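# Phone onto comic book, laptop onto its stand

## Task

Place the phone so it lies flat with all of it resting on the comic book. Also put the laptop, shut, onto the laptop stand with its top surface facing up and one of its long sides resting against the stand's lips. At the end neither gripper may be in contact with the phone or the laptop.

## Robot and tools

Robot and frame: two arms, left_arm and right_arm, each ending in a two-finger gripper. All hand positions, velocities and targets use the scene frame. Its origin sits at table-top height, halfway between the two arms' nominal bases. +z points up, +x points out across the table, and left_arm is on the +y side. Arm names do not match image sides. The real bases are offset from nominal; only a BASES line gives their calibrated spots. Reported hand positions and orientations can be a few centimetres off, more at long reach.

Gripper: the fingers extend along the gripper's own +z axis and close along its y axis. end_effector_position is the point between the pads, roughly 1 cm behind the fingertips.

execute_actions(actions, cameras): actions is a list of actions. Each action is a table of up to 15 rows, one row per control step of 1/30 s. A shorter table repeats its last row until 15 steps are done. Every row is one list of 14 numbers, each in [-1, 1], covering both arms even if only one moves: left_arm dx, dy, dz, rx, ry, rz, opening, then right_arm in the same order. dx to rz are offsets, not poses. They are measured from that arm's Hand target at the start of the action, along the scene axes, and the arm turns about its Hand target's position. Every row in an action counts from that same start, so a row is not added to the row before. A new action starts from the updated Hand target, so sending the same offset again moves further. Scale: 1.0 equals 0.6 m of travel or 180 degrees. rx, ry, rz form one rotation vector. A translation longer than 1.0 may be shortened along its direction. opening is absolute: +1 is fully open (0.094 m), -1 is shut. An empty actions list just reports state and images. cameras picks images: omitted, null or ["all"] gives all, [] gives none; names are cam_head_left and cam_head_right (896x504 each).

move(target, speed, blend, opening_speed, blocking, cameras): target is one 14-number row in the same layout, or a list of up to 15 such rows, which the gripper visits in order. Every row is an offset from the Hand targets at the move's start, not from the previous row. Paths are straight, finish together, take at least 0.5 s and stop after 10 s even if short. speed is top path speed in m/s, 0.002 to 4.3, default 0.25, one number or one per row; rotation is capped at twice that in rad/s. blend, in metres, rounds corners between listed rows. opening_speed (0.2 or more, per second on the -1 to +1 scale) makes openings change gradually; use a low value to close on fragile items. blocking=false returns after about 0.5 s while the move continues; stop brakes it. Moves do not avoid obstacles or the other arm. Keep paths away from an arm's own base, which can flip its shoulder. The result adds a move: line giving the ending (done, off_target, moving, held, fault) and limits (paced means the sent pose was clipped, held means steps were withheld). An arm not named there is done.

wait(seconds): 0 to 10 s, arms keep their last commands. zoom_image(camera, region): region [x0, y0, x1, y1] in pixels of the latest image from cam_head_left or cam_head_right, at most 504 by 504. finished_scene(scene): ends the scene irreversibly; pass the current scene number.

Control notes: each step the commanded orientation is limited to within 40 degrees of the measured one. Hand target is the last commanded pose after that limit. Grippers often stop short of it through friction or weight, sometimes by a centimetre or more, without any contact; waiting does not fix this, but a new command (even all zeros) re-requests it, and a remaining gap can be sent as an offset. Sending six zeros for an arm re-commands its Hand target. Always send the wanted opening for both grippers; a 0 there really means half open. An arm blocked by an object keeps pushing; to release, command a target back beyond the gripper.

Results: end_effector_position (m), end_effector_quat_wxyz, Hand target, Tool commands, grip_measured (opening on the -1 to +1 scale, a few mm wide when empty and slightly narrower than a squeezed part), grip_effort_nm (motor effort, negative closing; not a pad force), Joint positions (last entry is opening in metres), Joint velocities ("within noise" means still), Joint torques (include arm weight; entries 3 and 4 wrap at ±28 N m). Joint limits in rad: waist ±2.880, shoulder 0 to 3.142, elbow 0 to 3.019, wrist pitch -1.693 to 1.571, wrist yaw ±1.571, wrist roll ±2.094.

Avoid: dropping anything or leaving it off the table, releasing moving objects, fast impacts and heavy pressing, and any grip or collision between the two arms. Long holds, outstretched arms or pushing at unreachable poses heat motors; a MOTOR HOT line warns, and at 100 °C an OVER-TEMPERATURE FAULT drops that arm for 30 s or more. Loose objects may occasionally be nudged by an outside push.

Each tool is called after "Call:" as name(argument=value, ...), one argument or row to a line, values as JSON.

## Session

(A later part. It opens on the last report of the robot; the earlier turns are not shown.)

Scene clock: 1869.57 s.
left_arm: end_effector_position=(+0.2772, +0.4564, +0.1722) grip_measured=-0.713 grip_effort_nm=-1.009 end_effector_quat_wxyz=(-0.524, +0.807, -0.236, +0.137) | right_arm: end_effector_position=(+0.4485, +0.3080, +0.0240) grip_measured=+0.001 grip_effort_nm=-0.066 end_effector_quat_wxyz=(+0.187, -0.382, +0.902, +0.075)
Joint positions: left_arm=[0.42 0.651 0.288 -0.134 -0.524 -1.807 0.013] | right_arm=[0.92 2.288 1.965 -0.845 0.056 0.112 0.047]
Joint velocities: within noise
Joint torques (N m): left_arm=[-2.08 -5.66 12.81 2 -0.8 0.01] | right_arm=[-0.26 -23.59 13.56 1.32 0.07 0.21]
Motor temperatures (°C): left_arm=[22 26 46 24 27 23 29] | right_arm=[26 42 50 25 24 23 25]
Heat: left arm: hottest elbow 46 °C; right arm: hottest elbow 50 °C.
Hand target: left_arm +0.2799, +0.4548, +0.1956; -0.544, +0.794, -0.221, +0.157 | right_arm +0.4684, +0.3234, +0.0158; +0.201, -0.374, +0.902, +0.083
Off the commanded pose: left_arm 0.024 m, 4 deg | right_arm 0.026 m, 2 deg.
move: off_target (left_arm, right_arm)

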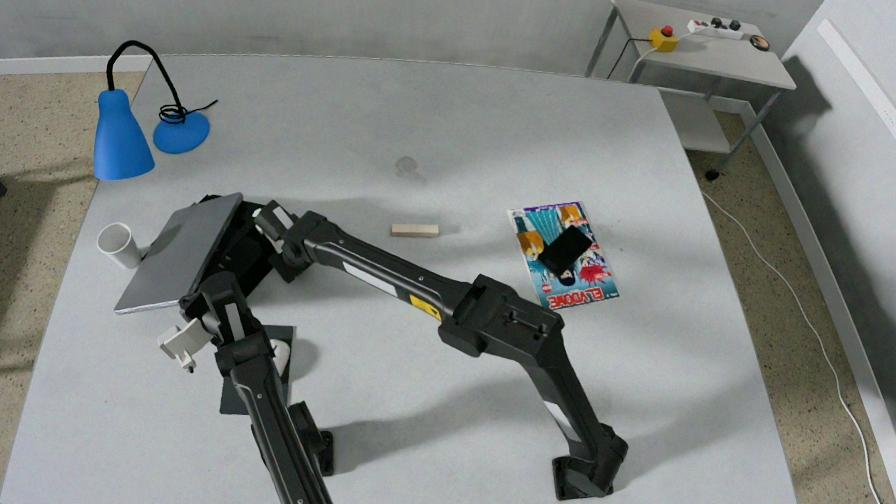

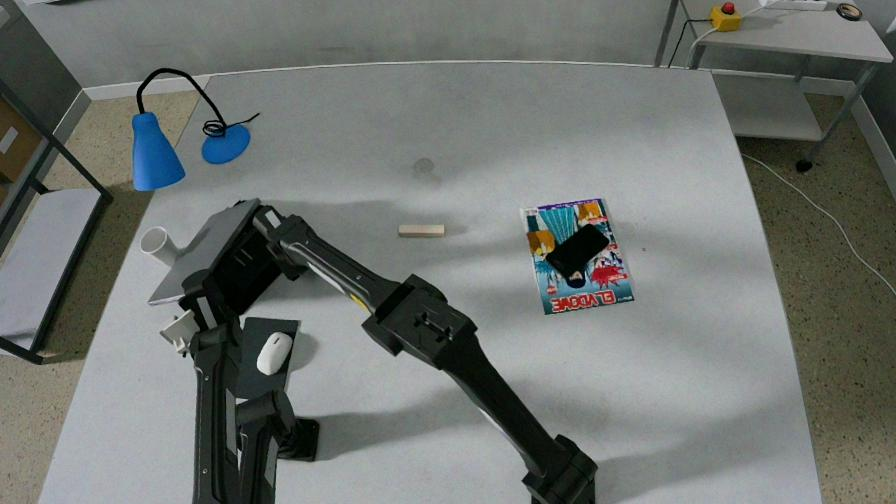

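Call:
move(
  target=[0.0,0.075,0.0,0,0,-0.09,-0.95,0.0,0.0,0.0,0,0,0,0.0],
  speed=0.06,
)

Call:
zoom_image(
  camera="cam_head_left",
  region=[110, 150, 350, 330],
)

Call:
zoom_image(
  camera="cam_head_right",
  region=[130, 150, 370, 330],
)

Scene clock: 1880.33 s.
left_arm: end_effector_position=(+0.2694, +0.4870, +0.1649) grip_measured=-0.715 grip_effort_nm=-1.009 end_effector_quat_wxyz=(-0.482, +0.780, -0.331, +0.222) | right_arm: end_effector_position=(+0.4497, +0.3096, +0.0240) grip_measured=+0.001 grip_effort_nm=-0.061 end_effector_quat_wxyz=(+0.188, -0.382, +0.902, +0.076)
Joint positions: left_arm=[0.819 0.675 0.278 -0.058 0.099 -1.553 0.013] | right_arm=[0.92 2.292 1.972 -0.845 0.056 0.113 0.047]
Joint velocities: within noise
Joint torques (N m): left_arm=[-1.14 -1.85 14.67 3.62 0.39 0.23] | right_arm=[-0.15 -23.94 13.19 1.29 0.08 0.2]
Motor temperatures (°C): left_arm=[22 26 46 24 27 23 29] | right_arm=[26 43 50 25 24 23 24]
Heat: left arm: hottest elbow 46 °C; right arm: hottest elbow 50 °C.
Hand target: left_arm +0.2798, +0.4999, +0.1957; -0.516, +0.755, -0.330, +0.232 | right_arm +0.4683, +0.3234, +0.0157; +0.200, -0.374, +0.902, +0.083
Off the commanded pose: left_arm 0.035 m, 5 deg | right_arm 0.025 m, 2 deg.
move: off_target (left_arm, right_arm)

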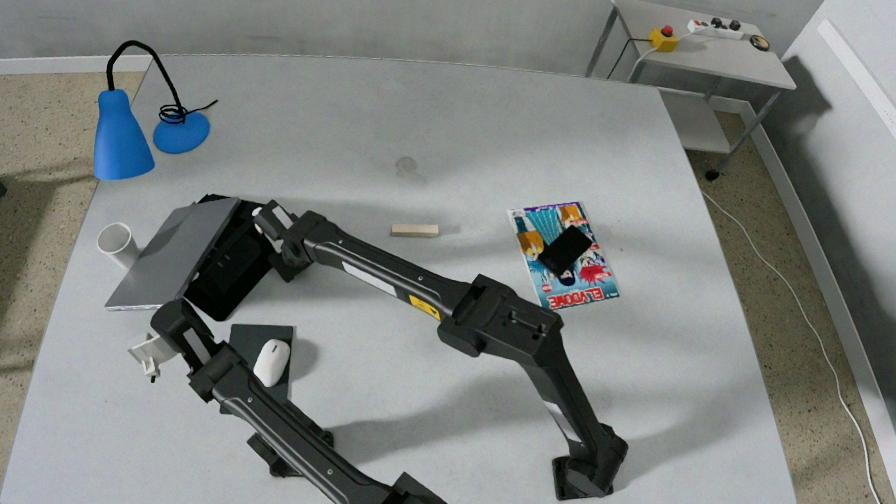

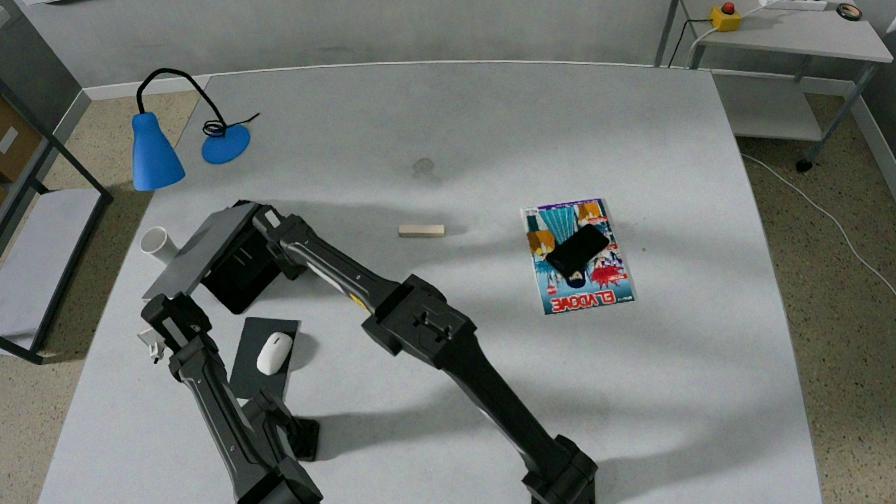

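Scaled by 2.100.

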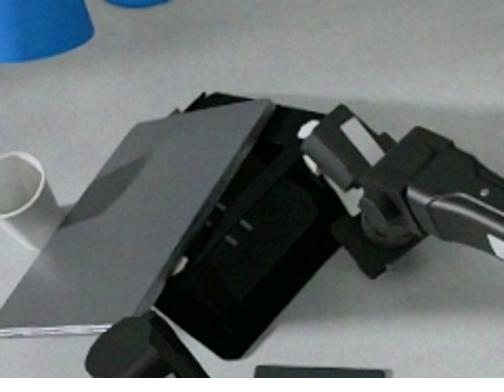

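Scaled by 2.100.

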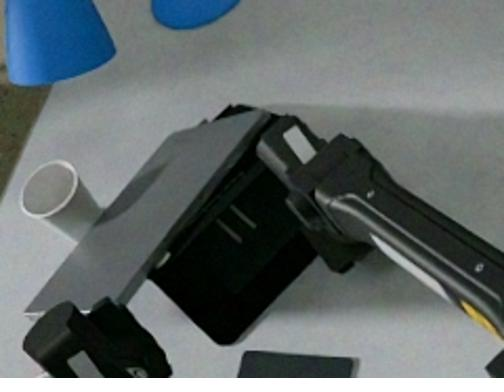

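Call:
move(
  target=[
    [0.0,0.0,-0.02,0,0,0,-0.95,0.0,-0.08,0.02,0,0,0,0.0],
    [0.05,0.075,-0.02,0,0,-0.05,-0.95,-0.05,-0.35,0.12,0,0,0,0.0],
  ],
  speed=[0.05,0.06],
)

Call:
zoom_image(
  camera="cam_head_left",
  region=[110, 150, 350, 330],
)

Call:
zoom_image(
  camera="cam_head_right",
  region=[130, 150, 370, 330],
)

Scene clock: 1893.20 s.
left_arm: end_effector_position=(+0.2926, +0.5269, +0.1592) grip_measured=-0.715 grip_effort_nm=-1.009 end_effector_quat_wxyz=(-0.478, +0.746, -0.379, +0.267) | right_arm: end_effector_position=(+0.4352, +0.1194, +0.0809) grip_measured=+0.001 grip_effort_nm=-0.061 end_effector_quat_wxyz=(+0.191, -0.376, +0.903, +0.080)
Joint positions: left_arm=[0.956 0.946 0.34 0.164 0.359 -1.447 0.013] | right_arm=[0.736 1.847 1.384 -0.691 -0.021 -0.043 0.047]
Joint velocities: within noise
Joint torques (N m): left_arm=[-2.43 -2.61 16.24 2.29 0.59 0.16] | right_arm=[-0.26 -23 6.95 1.29 -0.06 0.13]
Motor temperatures (°C): left_arm=[22 26 46 24 27 23 30] | right_arm=[26 44 51 25 24 23 24]
Heat: left arm: hottest elbow 46 °C; right arm: hottest elbow 51 °C.
Hand target: left_arm +0.3100, +0.5448, +0.1836; -0.496, +0.727, -0.389, +0.272 | right_arm +0.4382, +0.1134, +0.0876; +0.200, -0.374, +0.902, +0.083
Off the commanded pose: left_arm 0.035 m, 3 deg | right_arm 0.010 m, 1 deg.
move: off_target (left_arm)

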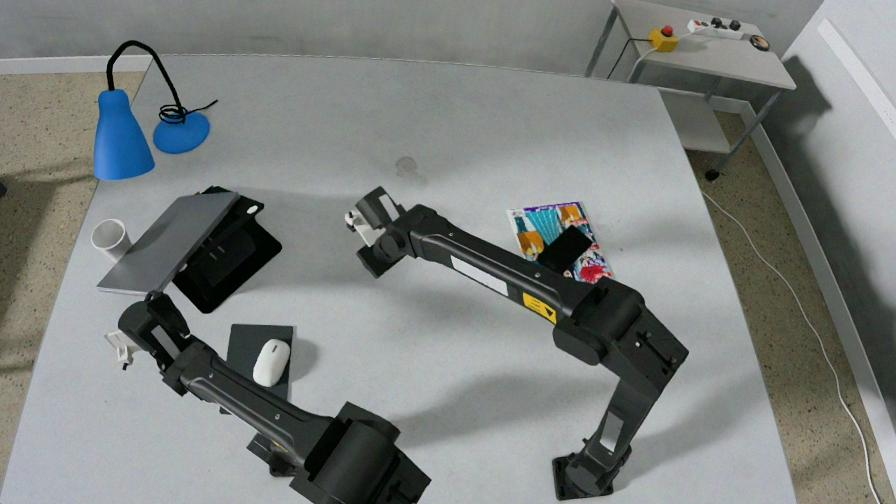

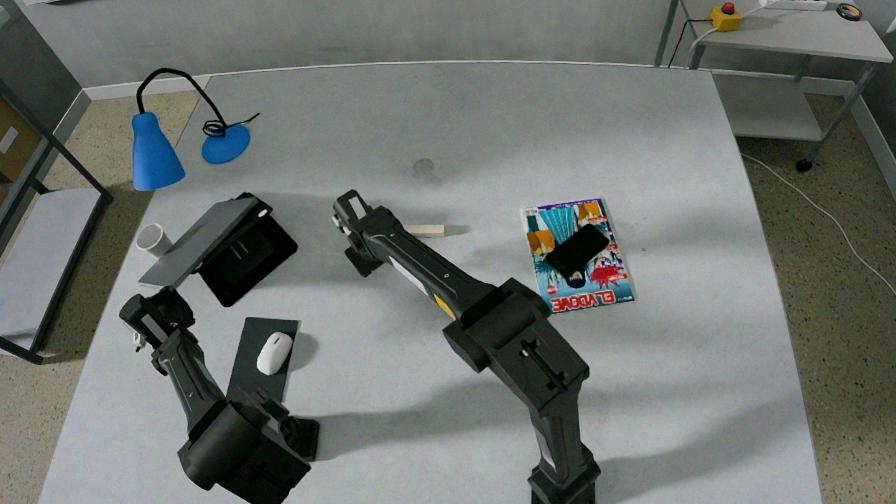

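Scaled by 2.100.

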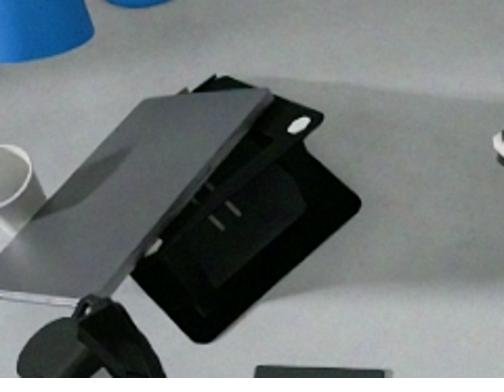

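Scaled by 2.100.

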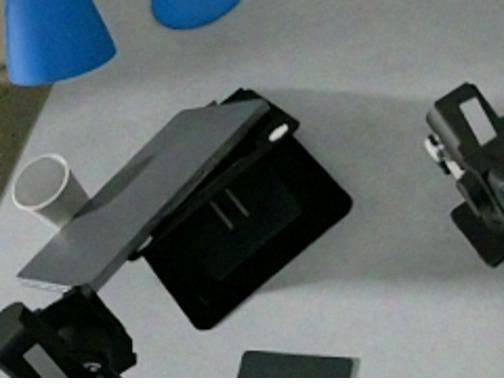

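Call:
move(
  target=[0.15,-0.03,-0.01,0,0,0.0,-0.95,0,0,0,0,0,0,0.0],
  speed=0.06,
)

Call:
zoom_image(
  camera="cam_head_left",
  region=[110, 150, 350, 330],
)

Call:
zoom_image(
  camera="cam_head_right",
  region=[130, 150, 370, 330],
)

Scene clock: 1906.27 s.
left_arm: end_effector_position=(+0.3615, +0.5310, +0.1599) grip_measured=-0.715 grip_effort_nm=-1.009 end_effector_quat_wxyz=(-0.493, +0.750, -0.367, +0.245) | right_arm: end_effector_position=(+0.4352, +0.1194, +0.0809) grip_measured=+0.001 grip_effort_nm=-0.066 end_effector_quat_wxyz=(+0.191, -0.376, +0.903, +0.080)
Joint positions: left_arm=[0.724 1.125 0.43 0.289 0.09 -1.537 0.013] | right_arm=[0.736 1.847 1.384 -0.691 -0.021 -0.044 0.047]
Joint velocities: within noise
Joint torques (N m): left_arm=[-5.83 -4.48 15.3 2.32 0.78 0.1] | right_arm=[-0.26 -22.77 6.93 1.29 -0.05 0.09]
Motor temperatures (°C): left_arm=[22 26 47 24 27 23 30] | right_arm=[26 43 49 25 24 23 24]
Heat: left arm: hottest elbow 47 °C; right arm: hottest elbow 49 °C.
Hand target: left_arm +0.3999, +0.5267, +0.1775; -0.496, +0.727, -0.389, +0.272 | right_arm +0.4382, +0.1134, +0.0876; +0.200, -0.374, +0.902, +0.083
Off the commanded pose: left_arm 0.043 m, 5 deg | right_arm 0.009 m, 1 deg.
move: off_target (left_arm)

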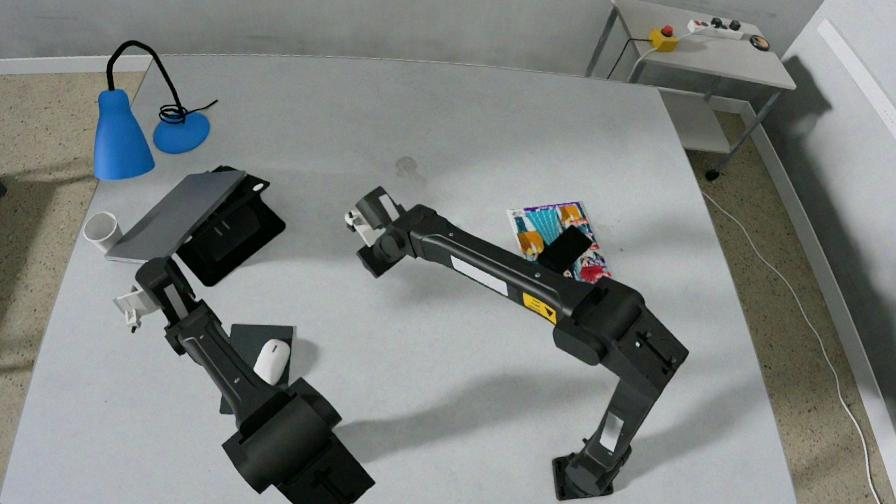

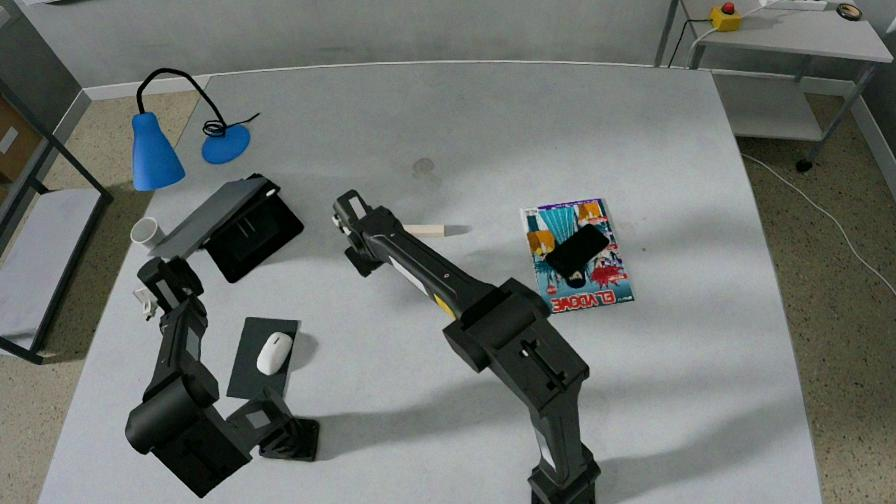

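Scaled by 2.100.

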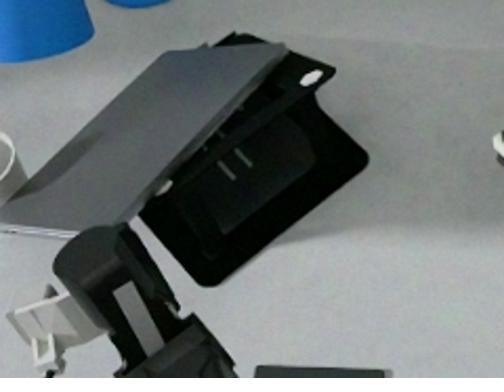

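Scaled by 2.100.

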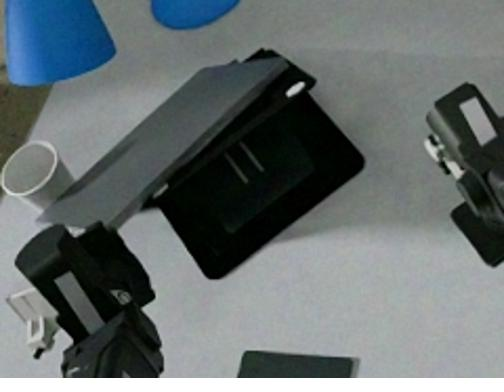

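Call:
move(
  target=[-0.05,-0.16,0.0,0,0,0.0,-0.95,0,0,0,0,0,0,0.0],
  speed=0.06,
)

Call:
zoom_image(
  camera="cam_head_left",
  region=[80, 150, 320, 330],
)

Call:
zoom_image(
  camera="cam_head_right",
  region=[100, 150, 340, 330],
)

Scene clock: 1915.00 s.
left_arm: end_effector_position=(+0.3656, +0.4427, +0.1639) grip_measured=-0.720 grip_effort_nm=-1.009 end_effector_quat_wxyz=(-0.486, +0.745, -0.376, +0.258) | right_arm: end_effector_position=(+0.4352, +0.1194, +0.0809) grip_measured=+0.001 grip_effort_nm=-0.061 end_effector_quat_wxyz=(+0.191, -0.376, +0.903, +0.080)
Joint positions: left_arm=[0.459 0.922 0.333 0.181 -0.117 -1.642 0.013] | right_arm=[0.736 1.847 1.384 -0.691 -0.021 -0.044 0.047]
Joint velocities: within noise
Joint torques (N m): left_arm=[-3.66 -8.06 10.29 1.83 0.18 0.23] | right_arm=[-0.32 -22.77 6.93 1.28 -0.05 0.09]
Motor temperatures (°C): left_arm=[22 26 47 24 27 23 30] | right_arm=[26 43 48 25 24 23 24]
Heat: left arm: hottest elbow 47 °C; right arm: hottest elbow 48 °C.
Hand target: left_arm +0.3699, +0.4309, +0.1776; -0.496, +0.727, -0.389, +0.272 | right_arm +0.4382, +0.1134, +0.0876; +0.200, -0.374, +0.902, +0.083
Off the commanded pose: left_arm 0.019 m, 3 deg | right_arm 0.009 m, 1 deg.
move: off_target (left_arm)

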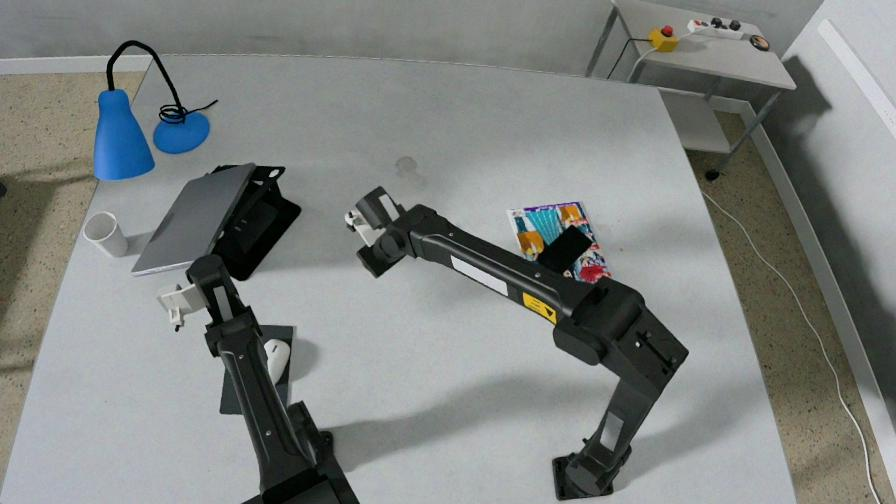

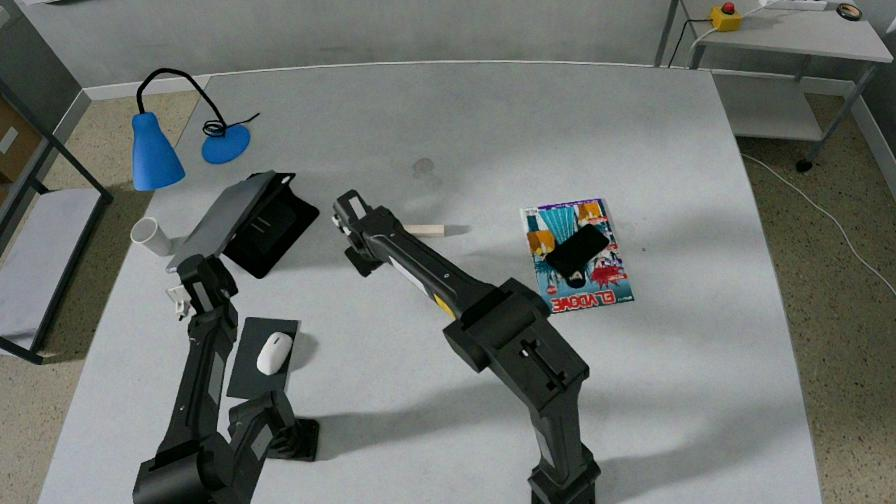

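Scaled by 2.100.

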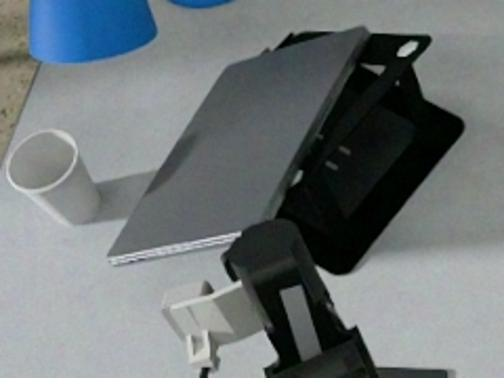

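Scaled by 2.100.

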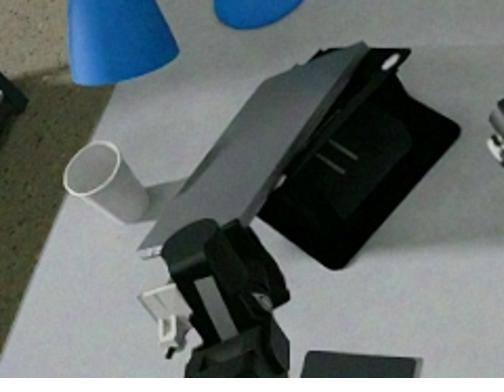

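Call:
move(
  target=[
    [0,0,-0.035,0,0,0,-0.95,0,0,0,0,0,0,0.0],
    [0,0,-0.035,0,0,0,0.0,0,0,0,0,0,0,0.0],
    [-0.11,-0.08,0.04,0,0,0,0.2,0,0,0,0,0,0,0.0],
    [-0.02,-0.12,0.03,0,0,0.15,0.2,0,0,0,0,0,0,0.0],
  ],
  speed=[0.05,0.05,0.08,0.12],
  opening_speed=0.5,
)

Call:
zoom_image(
  camera="cam_head_left",
  region=[80, 150, 320, 330],
)

Call:
zoom_image(
  camera="cam_head_right",
  region=[100, 150, 340, 330],
)

Scene clock: 1934.00 s.
left_arm: end_effector_position=(+0.3312, +0.3647, +0.1637) grip_measured=+0.198 grip_effort_nm=0.134 end_effector_quat_wxyz=(-0.552, +0.784, -0.255, +0.125) | right_arm: end_effector_position=(+0.4352, +0.1194, +0.0809) grip_measured=+0.001 grip_effort_nm=-0.061 end_effector_quat_wxyz=(+0.191, -0.376, +0.903, +0.080)
Joint positions: left_arm=[-0.098 0.878 0.353 -0.183 -0.984 -2.099 0.056] | right_arm=[0.736 1.847 1.384 -0.691 -0.021 -0.044 0.047]
Joint velocities: within noise
Joint torques (N m): left_arm=[-2.2 -2.32 16.58 2.13 -0.55 0.04] | right_arm=[-0.32 -22.83 6.91 1.29 -0.05 0.08]
Motor temperatures (°C): left_arm=[22 26 46 24 27 23 30] | right_arm=[26 43 46 25 24 23 24]
Heat: left arm: hottest elbow 46 °C; right arm: hottest elbow 46 °C.
Hand target: left_arm +0.3579, +0.3588, +0.1956; -0.546, +0.798, -0.208, +0.148 | right_arm +0.4382, +0.1134, +0.0876; +0.200, -0.374, +0.902, +0.083
Off the commanded pose: left_arm 0.042 m, 6 deg | right_arm 0.009 m, 1 deg.
joint sent to its limit (left arm) — joint 6 (wrist roll), lower limit. The joint targets are off in orientation, not in position.
move: off_target (left_arm); target 2's new opening was sent with left_arm's hand 0.014 m and 3 deg from that target

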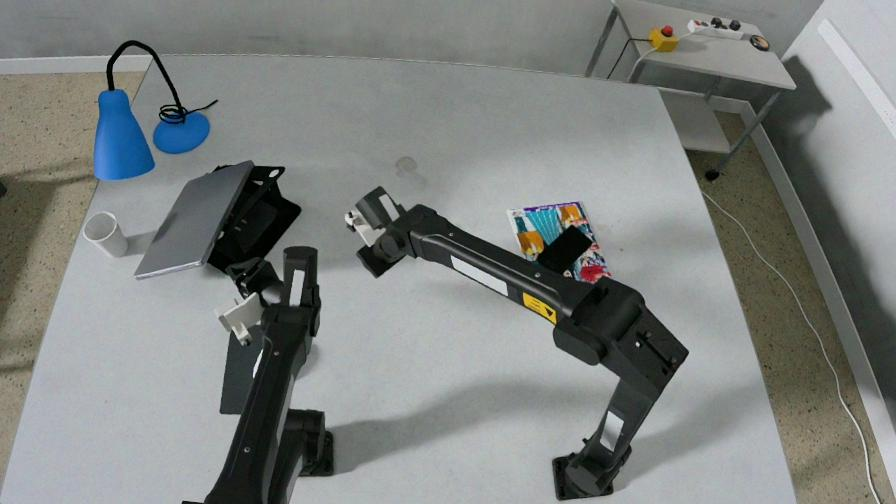

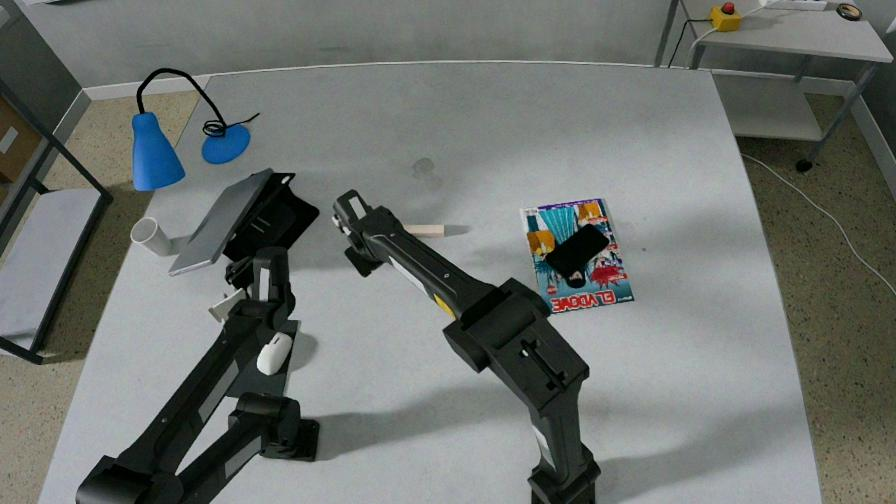

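Scaled by 2.100.

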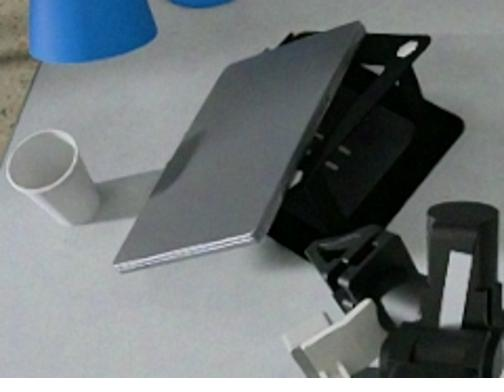

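Scaled by 2.100.

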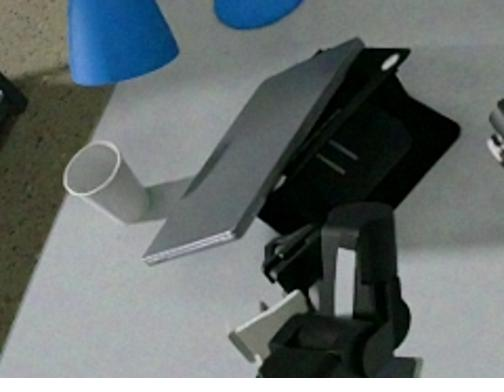

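Call:
move(
  target=[-0.03,-0.05,0.06,0.231,0.405,-0.18,0.2,0,-0.1,0.1,0,0,0,0.0],
  speed=0.35,
  cameras=[],
)

Call:
move(
  target=[0,0,0,0.196,0.416,-0.184,0.2,0,0,0,0,0,0,0.0],
  speed=0.35,
)

Call:
zoom_image(
  camera="cam_head_left",
  region=[80, 150, 320, 330],
)

Scene clock: 1948.17 s.
left_arm: end_effector_position=(+0.3217, +0.3369, +0.1983) grip_measured=+0.198 grip_effort_nm=0.120 end_effector_quat_wxyz=(+0.467, -0.412, +0.721, +0.304) | right_arm: end_effector_position=(+0.4403, +0.0635, +0.1446) grip_measured=+0.001 grip_effort_nm=-0.061 end_effector_quat_wxyz=(+0.203, -0.375, +0.900, +0.085)
Joint positions: left_arm=[-0.24 0.861 0.497 -0.64 -1.104 -0.893 0.056] | right_arm=[0.651 1.694 1.344 -0.782 -0.057 -0.121 0.047]
Joint velocities: within noise
Joint torques (N m): left_arm=[-2.78 -5.13 17.02 0.72 -0.42 0.1] | right_arm=[-0.44 -20.6 7.45 0.5 -0.07 0.08]
Motor temperatures (°C): left_arm=[22 26 49 24 27 23 29] | right_arm=[26 43 45 25 24 23 24]
Heat: left arm: hottest elbow 49 °C; right arm: hottest elbow 45 °C.
Hand target: left_arm +0.3399, +0.3289, +0.2316; +0.490, -0.418, +0.712, +0.281 | right_arm +0.4383, +0.0534, +0.1477; +0.200, -0.374, +0.902, +0.083
Off the commanded pose: left_arm 0.039 m, 4 deg | right_arm 0.011 m, 0 deg.
move: off_target (left_arm, right_arm)
No camera images: "cameras" was empty.

Scene clock: 1951.50 s.
left_arm: end_effector_position=(+0.3203, +0.3341, +0.2028) grip_measured=+0.198 grip_effort_nm=0.115 end_effector_quat_wxyz=(+0.089, +0.203, +0.827, +0.517) | right_arm: end_effector_position=(+0.4403, +0.0635, +0.1446) grip_measured=+0.001 grip_effort_nm=-0.071 end_effector_quat_wxyz=(+0.203, -0.375, +0.900, +0.085)
Joint positions: left_arm=[-0.24 0.916 0.588 -0.868 -1.066 0.492 0.056] | right_arm=[0.651 1.694 1.344 -0.782 -0.057 -0.121 0.047]
Joint velocities: within noise
Joint torques (N m): left_arm=[-1.9 -4.95 16.81 1.1 -0.38 0.05] | right_arm=[-0.38 -20.6 7.42 0.51 -0.07 0.09]
Motor temperatures (°C): left_arm=[22 26 49 24 27 23 29] | right_arm=[26 43 45 25 24 23 24]
Heat: left arm: hottest elbow 49 °C; right arm: hottest elbow 45 °C.
Hand target: left_arm +0.3399, +0.3288, +0.2317; +0.119, +0.189, +0.827, +0.516 | right_arm +0.4383, +0.0534, +0.1477; +0.200, -0.374, +0.902, +0.083
Off the commanded pose: left_arm 0.035 m, 4 deg | right_arm 0.011 m, 0 deg.
move: off_target (left_arm, right_arm)

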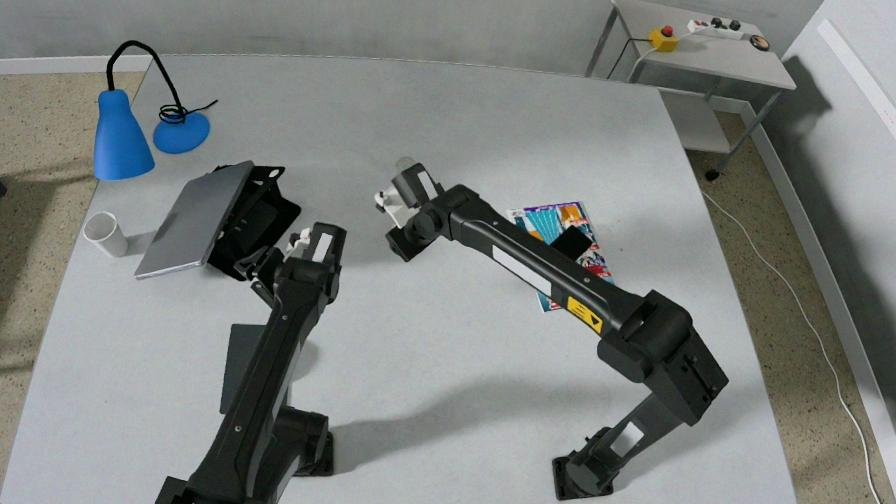

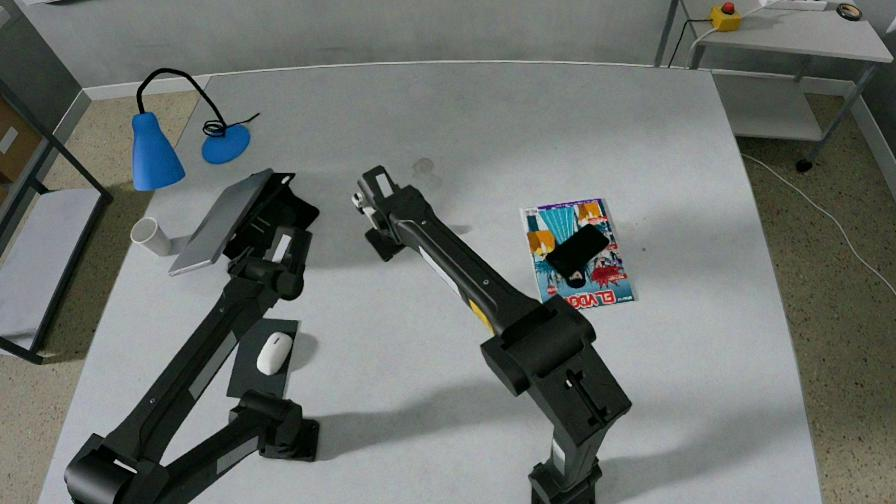

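Scaled by 2.100.

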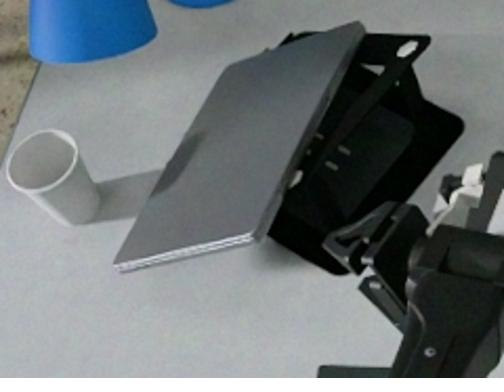

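Call:
move(
  target=[0.053,0.065,-0.02,0,0,0,0.3,0,0,0,0,0,0,0.0],
  speed=0.12,
)

Call:
zoom_image(
  camera="cam_head_left",
  region=[140, 160, 300, 320],
)

Call:
zoom_image(
  camera="cam_head_right",
  region=[150, 160, 310, 320],
)

Scene clock: 1959.77 s.
left_arm: end_effector_position=(+0.3562, +0.3636, +0.2005) grip_measured=+0.298 grip_effort_nm=0.129 end_effector_quat_wxyz=(+0.102, +0.205, +0.828, +0.512) | right_arm: end_effector_position=(+0.4403, +0.0635, +0.1446) grip_measured=+0.001 grip_effort_nm=-0.061 end_effector_quat_wxyz=(+0.203, -0.376, +0.900, +0.084)
Joint positions: left_arm=[-0.095 0.97 0.588 -0.569 -0.979 0.758 0.061] | right_arm=[0.651 1.694 1.344 -0.782 -0.057 -0.122 0.047]
Joint velocities: within noise
Joint torques (N m): left_arm=[-0.26 -4.72 14.89 1.83 -0.29 0] | right_arm=[-0.5 -20.6 7.41 0.5 -0.08 0.09]
Motor temperatures (°C): left_arm=[22 26 49 24 27 23 29] | right_arm=[26 43 44 25 24 23 24]
Heat: left arm: hottest elbow 49 °C; right arm: hottest elbow 44 °C.
Hand target: left_arm +0.3717, +0.3679, +0.2197; +0.119, +0.189, +0.827, +0.517 | right_arm +0.4383, +0.0534, +0.1477; +0.201, -0.374, +0.902, +0.083
Off the commanded pose: left_arm 0.025 m, 3 deg | right_arm 0.011 m, 0 deg.
move: off_target (left_arm, right_arm)

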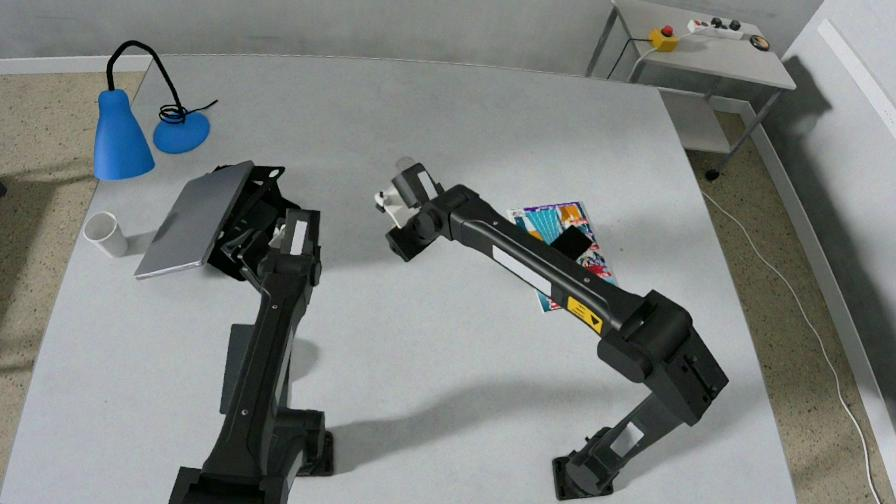

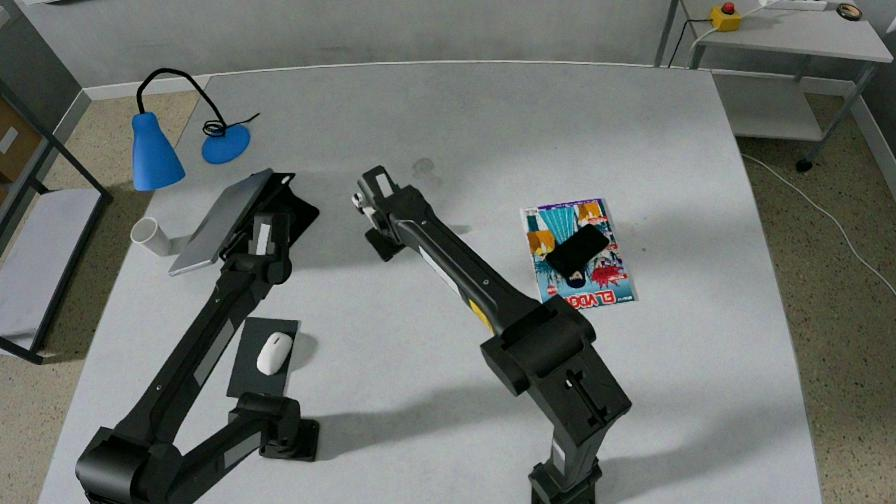

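Scaled by 3.150.

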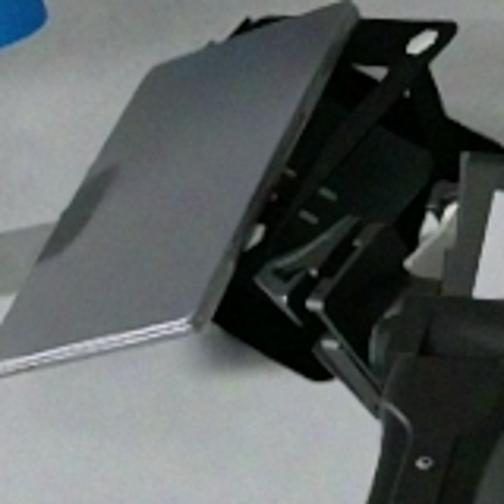

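Scaled by 3.150.

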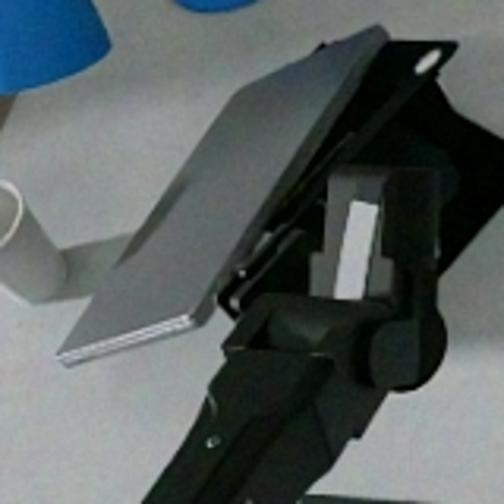

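Call:
move(
  target=[0.072,0.145,-0.075,0,0,0,0.3,0,0,0,0,0,0,0.0],
  speed=0.06,
)

Call:
zoom_image(
  camera="cam_head_left",
  region=[140, 160, 300, 320],
)

Call:
zoom_image(
  camera="cam_head_right",
  region=[150, 160, 310, 320],
)

Scene clock: 1979.93 s.
left_arm: end_effector_position=(+0.4061, +0.4470, +0.1643) grip_measured=+0.298 grip_effort_nm=0.134 end_effector_quat_wxyz=(+0.110, +0.199, +0.830, +0.510) | right_arm: end_effector_position=(+0.4403, +0.0635, +0.1446) grip_measured=+0.001 grip_effort_nm=-0.061 end_effector_quat_wxyz=(+0.203, -0.376, +0.900, +0.085)
Joint positions: left_arm=[0.185 1.193 0.588 -0.091 -0.778 1.064 0.061] | right_arm=[0.651 1.694 1.344 -0.782 -0.058 -0.122 0.047]
Joint velocities: within noise
Joint torques (N m): left_arm=[-0.91 -7.41 12.19 2.22 -0.15 0.01] | right_arm=[-0.44 -20.78 7.39 0.49 -0.08 0.09]
Motor temperatures (°C): left_arm=[22 26 49 24 27 23 28] | right_arm=[26 43 44 25 24 23 24]
Heat: left arm: hottest elbow 49 °C; right arm: hottest elbow 44 °C.
Hand target: left_arm +0.4149, +0.4548, +0.1747; +0.119, +0.190, +0.827, +0.517 | right_arm +0.4383, +0.0535, +0.1477; +0.200, -0.374, +0.902, +0.083
Off the commanded pose: left_arm 0.016 m, 2 deg | right_arm 0.011 m, 0 deg.
move: off_target (left_arm, right_arm)

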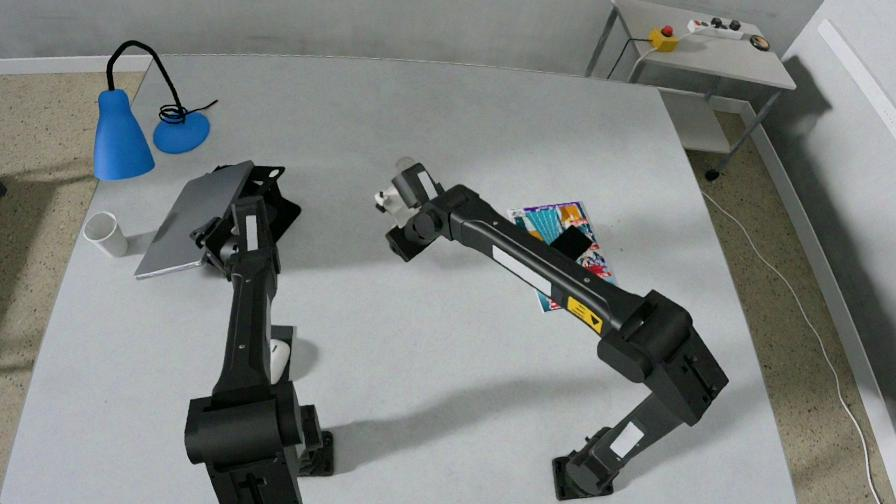

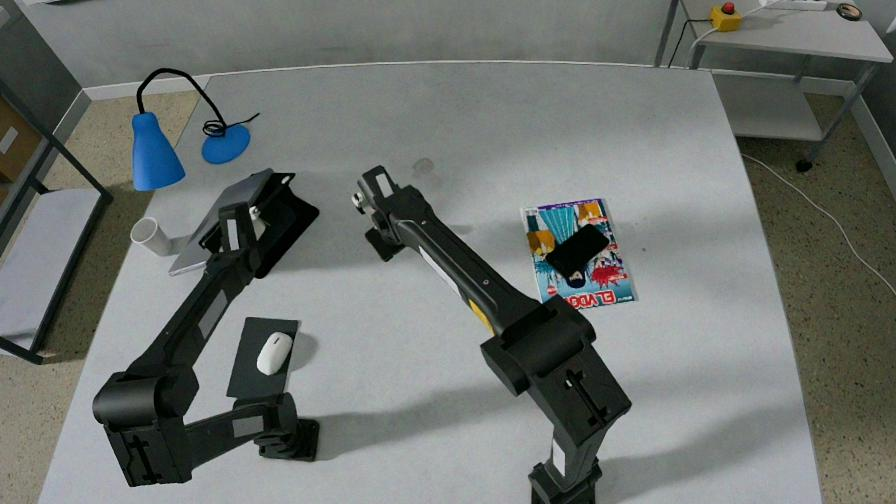

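Scaled by 3.150.

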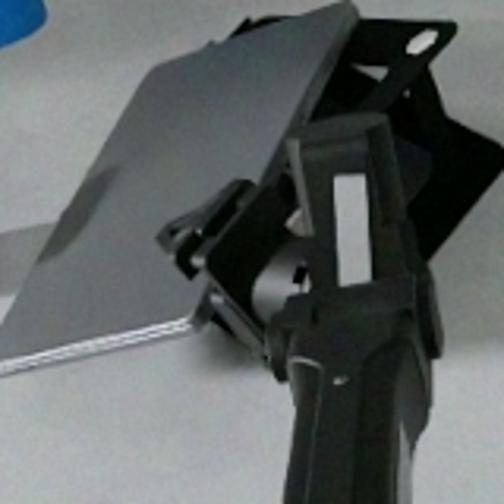

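Scaled by 3.150.

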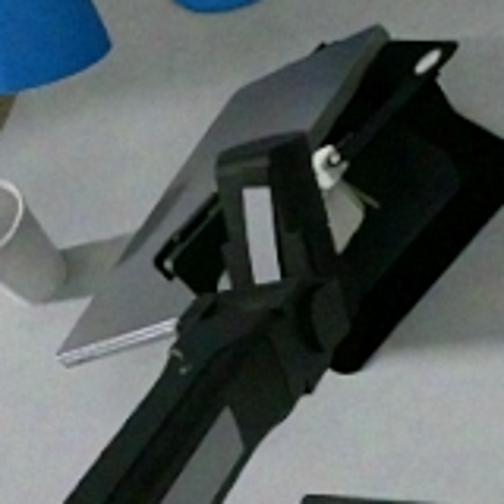

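Call:
move(
  target=[
    [0,0,-0.02,0,0,0,0.3,0,0,0,0,0,0,0.0],
    [0,0,-0.02,0,0,0,-0.95,0,0,0,0,0,0,0.0],
  ],
  speed=0.05,
  opening_speed=0.5,
)

Call:
zoom_image(
  camera="cam_head_left",
  region=[140, 160, 300, 320],
)

Scene clock: 1986.40 s.
left_arm: end_effector_position=(+0.4098, +0.4469, +0.1493) grip_measured=-0.635 grip_effort_nm=-1.009 end_effector_quat_wxyz=(+0.111, +0.201, +0.832, +0.506) | right_arm: end_effector_position=(+0.4403, +0.0635, +0.1446) grip_measured=+0.001 grip_effort_nm=-0.066 end_effector_quat_wxyz=(+0.203, -0.376, +0.900, +0.085)
Joint positions: left_arm=[0.185 1.234 0.577 -0.046 -0.771 1.059 0.017] | right_arm=[0.651 1.694 1.344 -0.782 -0.058 -0.122 0.047]
Joint velocities: within noise
Joint torques (N m): left_arm=[-0.21 -9.47 11.34 1.94 -0.46 0.04] | right_arm=[-0.38 -20.72 7.42 0.51 -0.07 0.09]
Motor temperatures (°C): left_arm=[22 26 48 24 27 23 28] | right_arm=[26 43 44 25 24 23 24]
Heat: left arm: hottest elbow 48 °C; right arm: hottest elbow 44 °C.
Hand target: left_arm +0.4150, +0.4548, +0.1627; +0.119, +0.189, +0.827, +0.517 | right_arm +0.4383, +0.0535, +0.1477; +0.200, -0.374, +0.902, +0.083
Off the commanded pose: left_arm 0.016 m, 2 deg | right_arm 0.011 m, 0 deg.
move: off_target (left_arm, right_arm)

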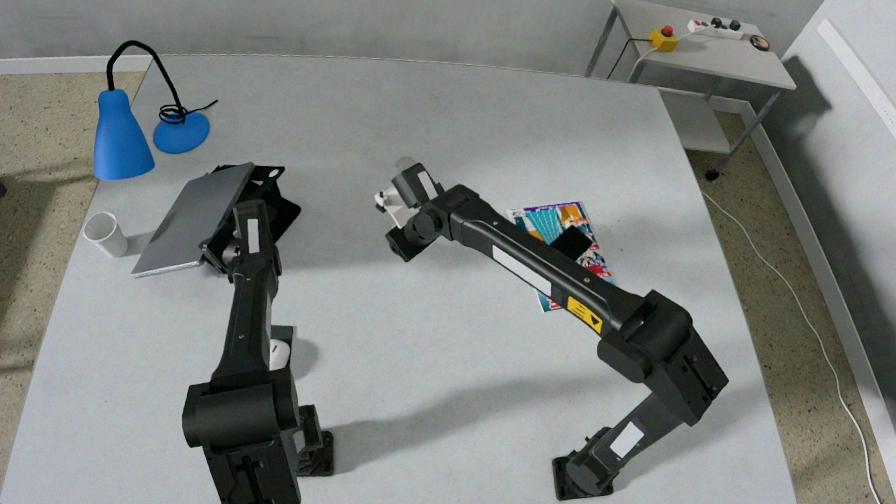

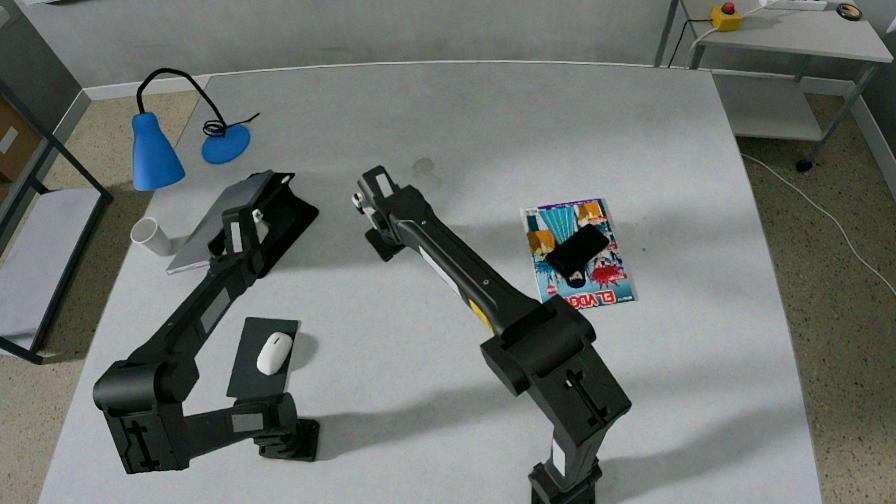

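Scaled by 3.150.

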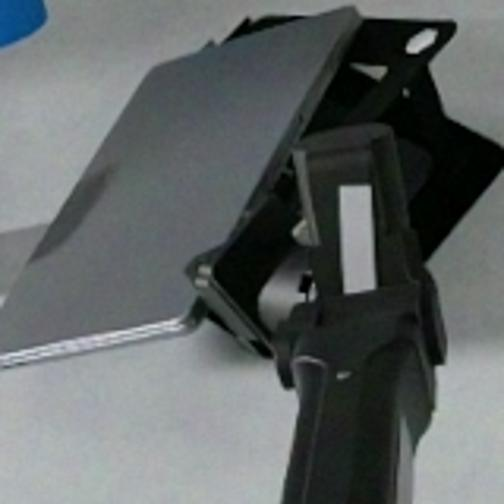

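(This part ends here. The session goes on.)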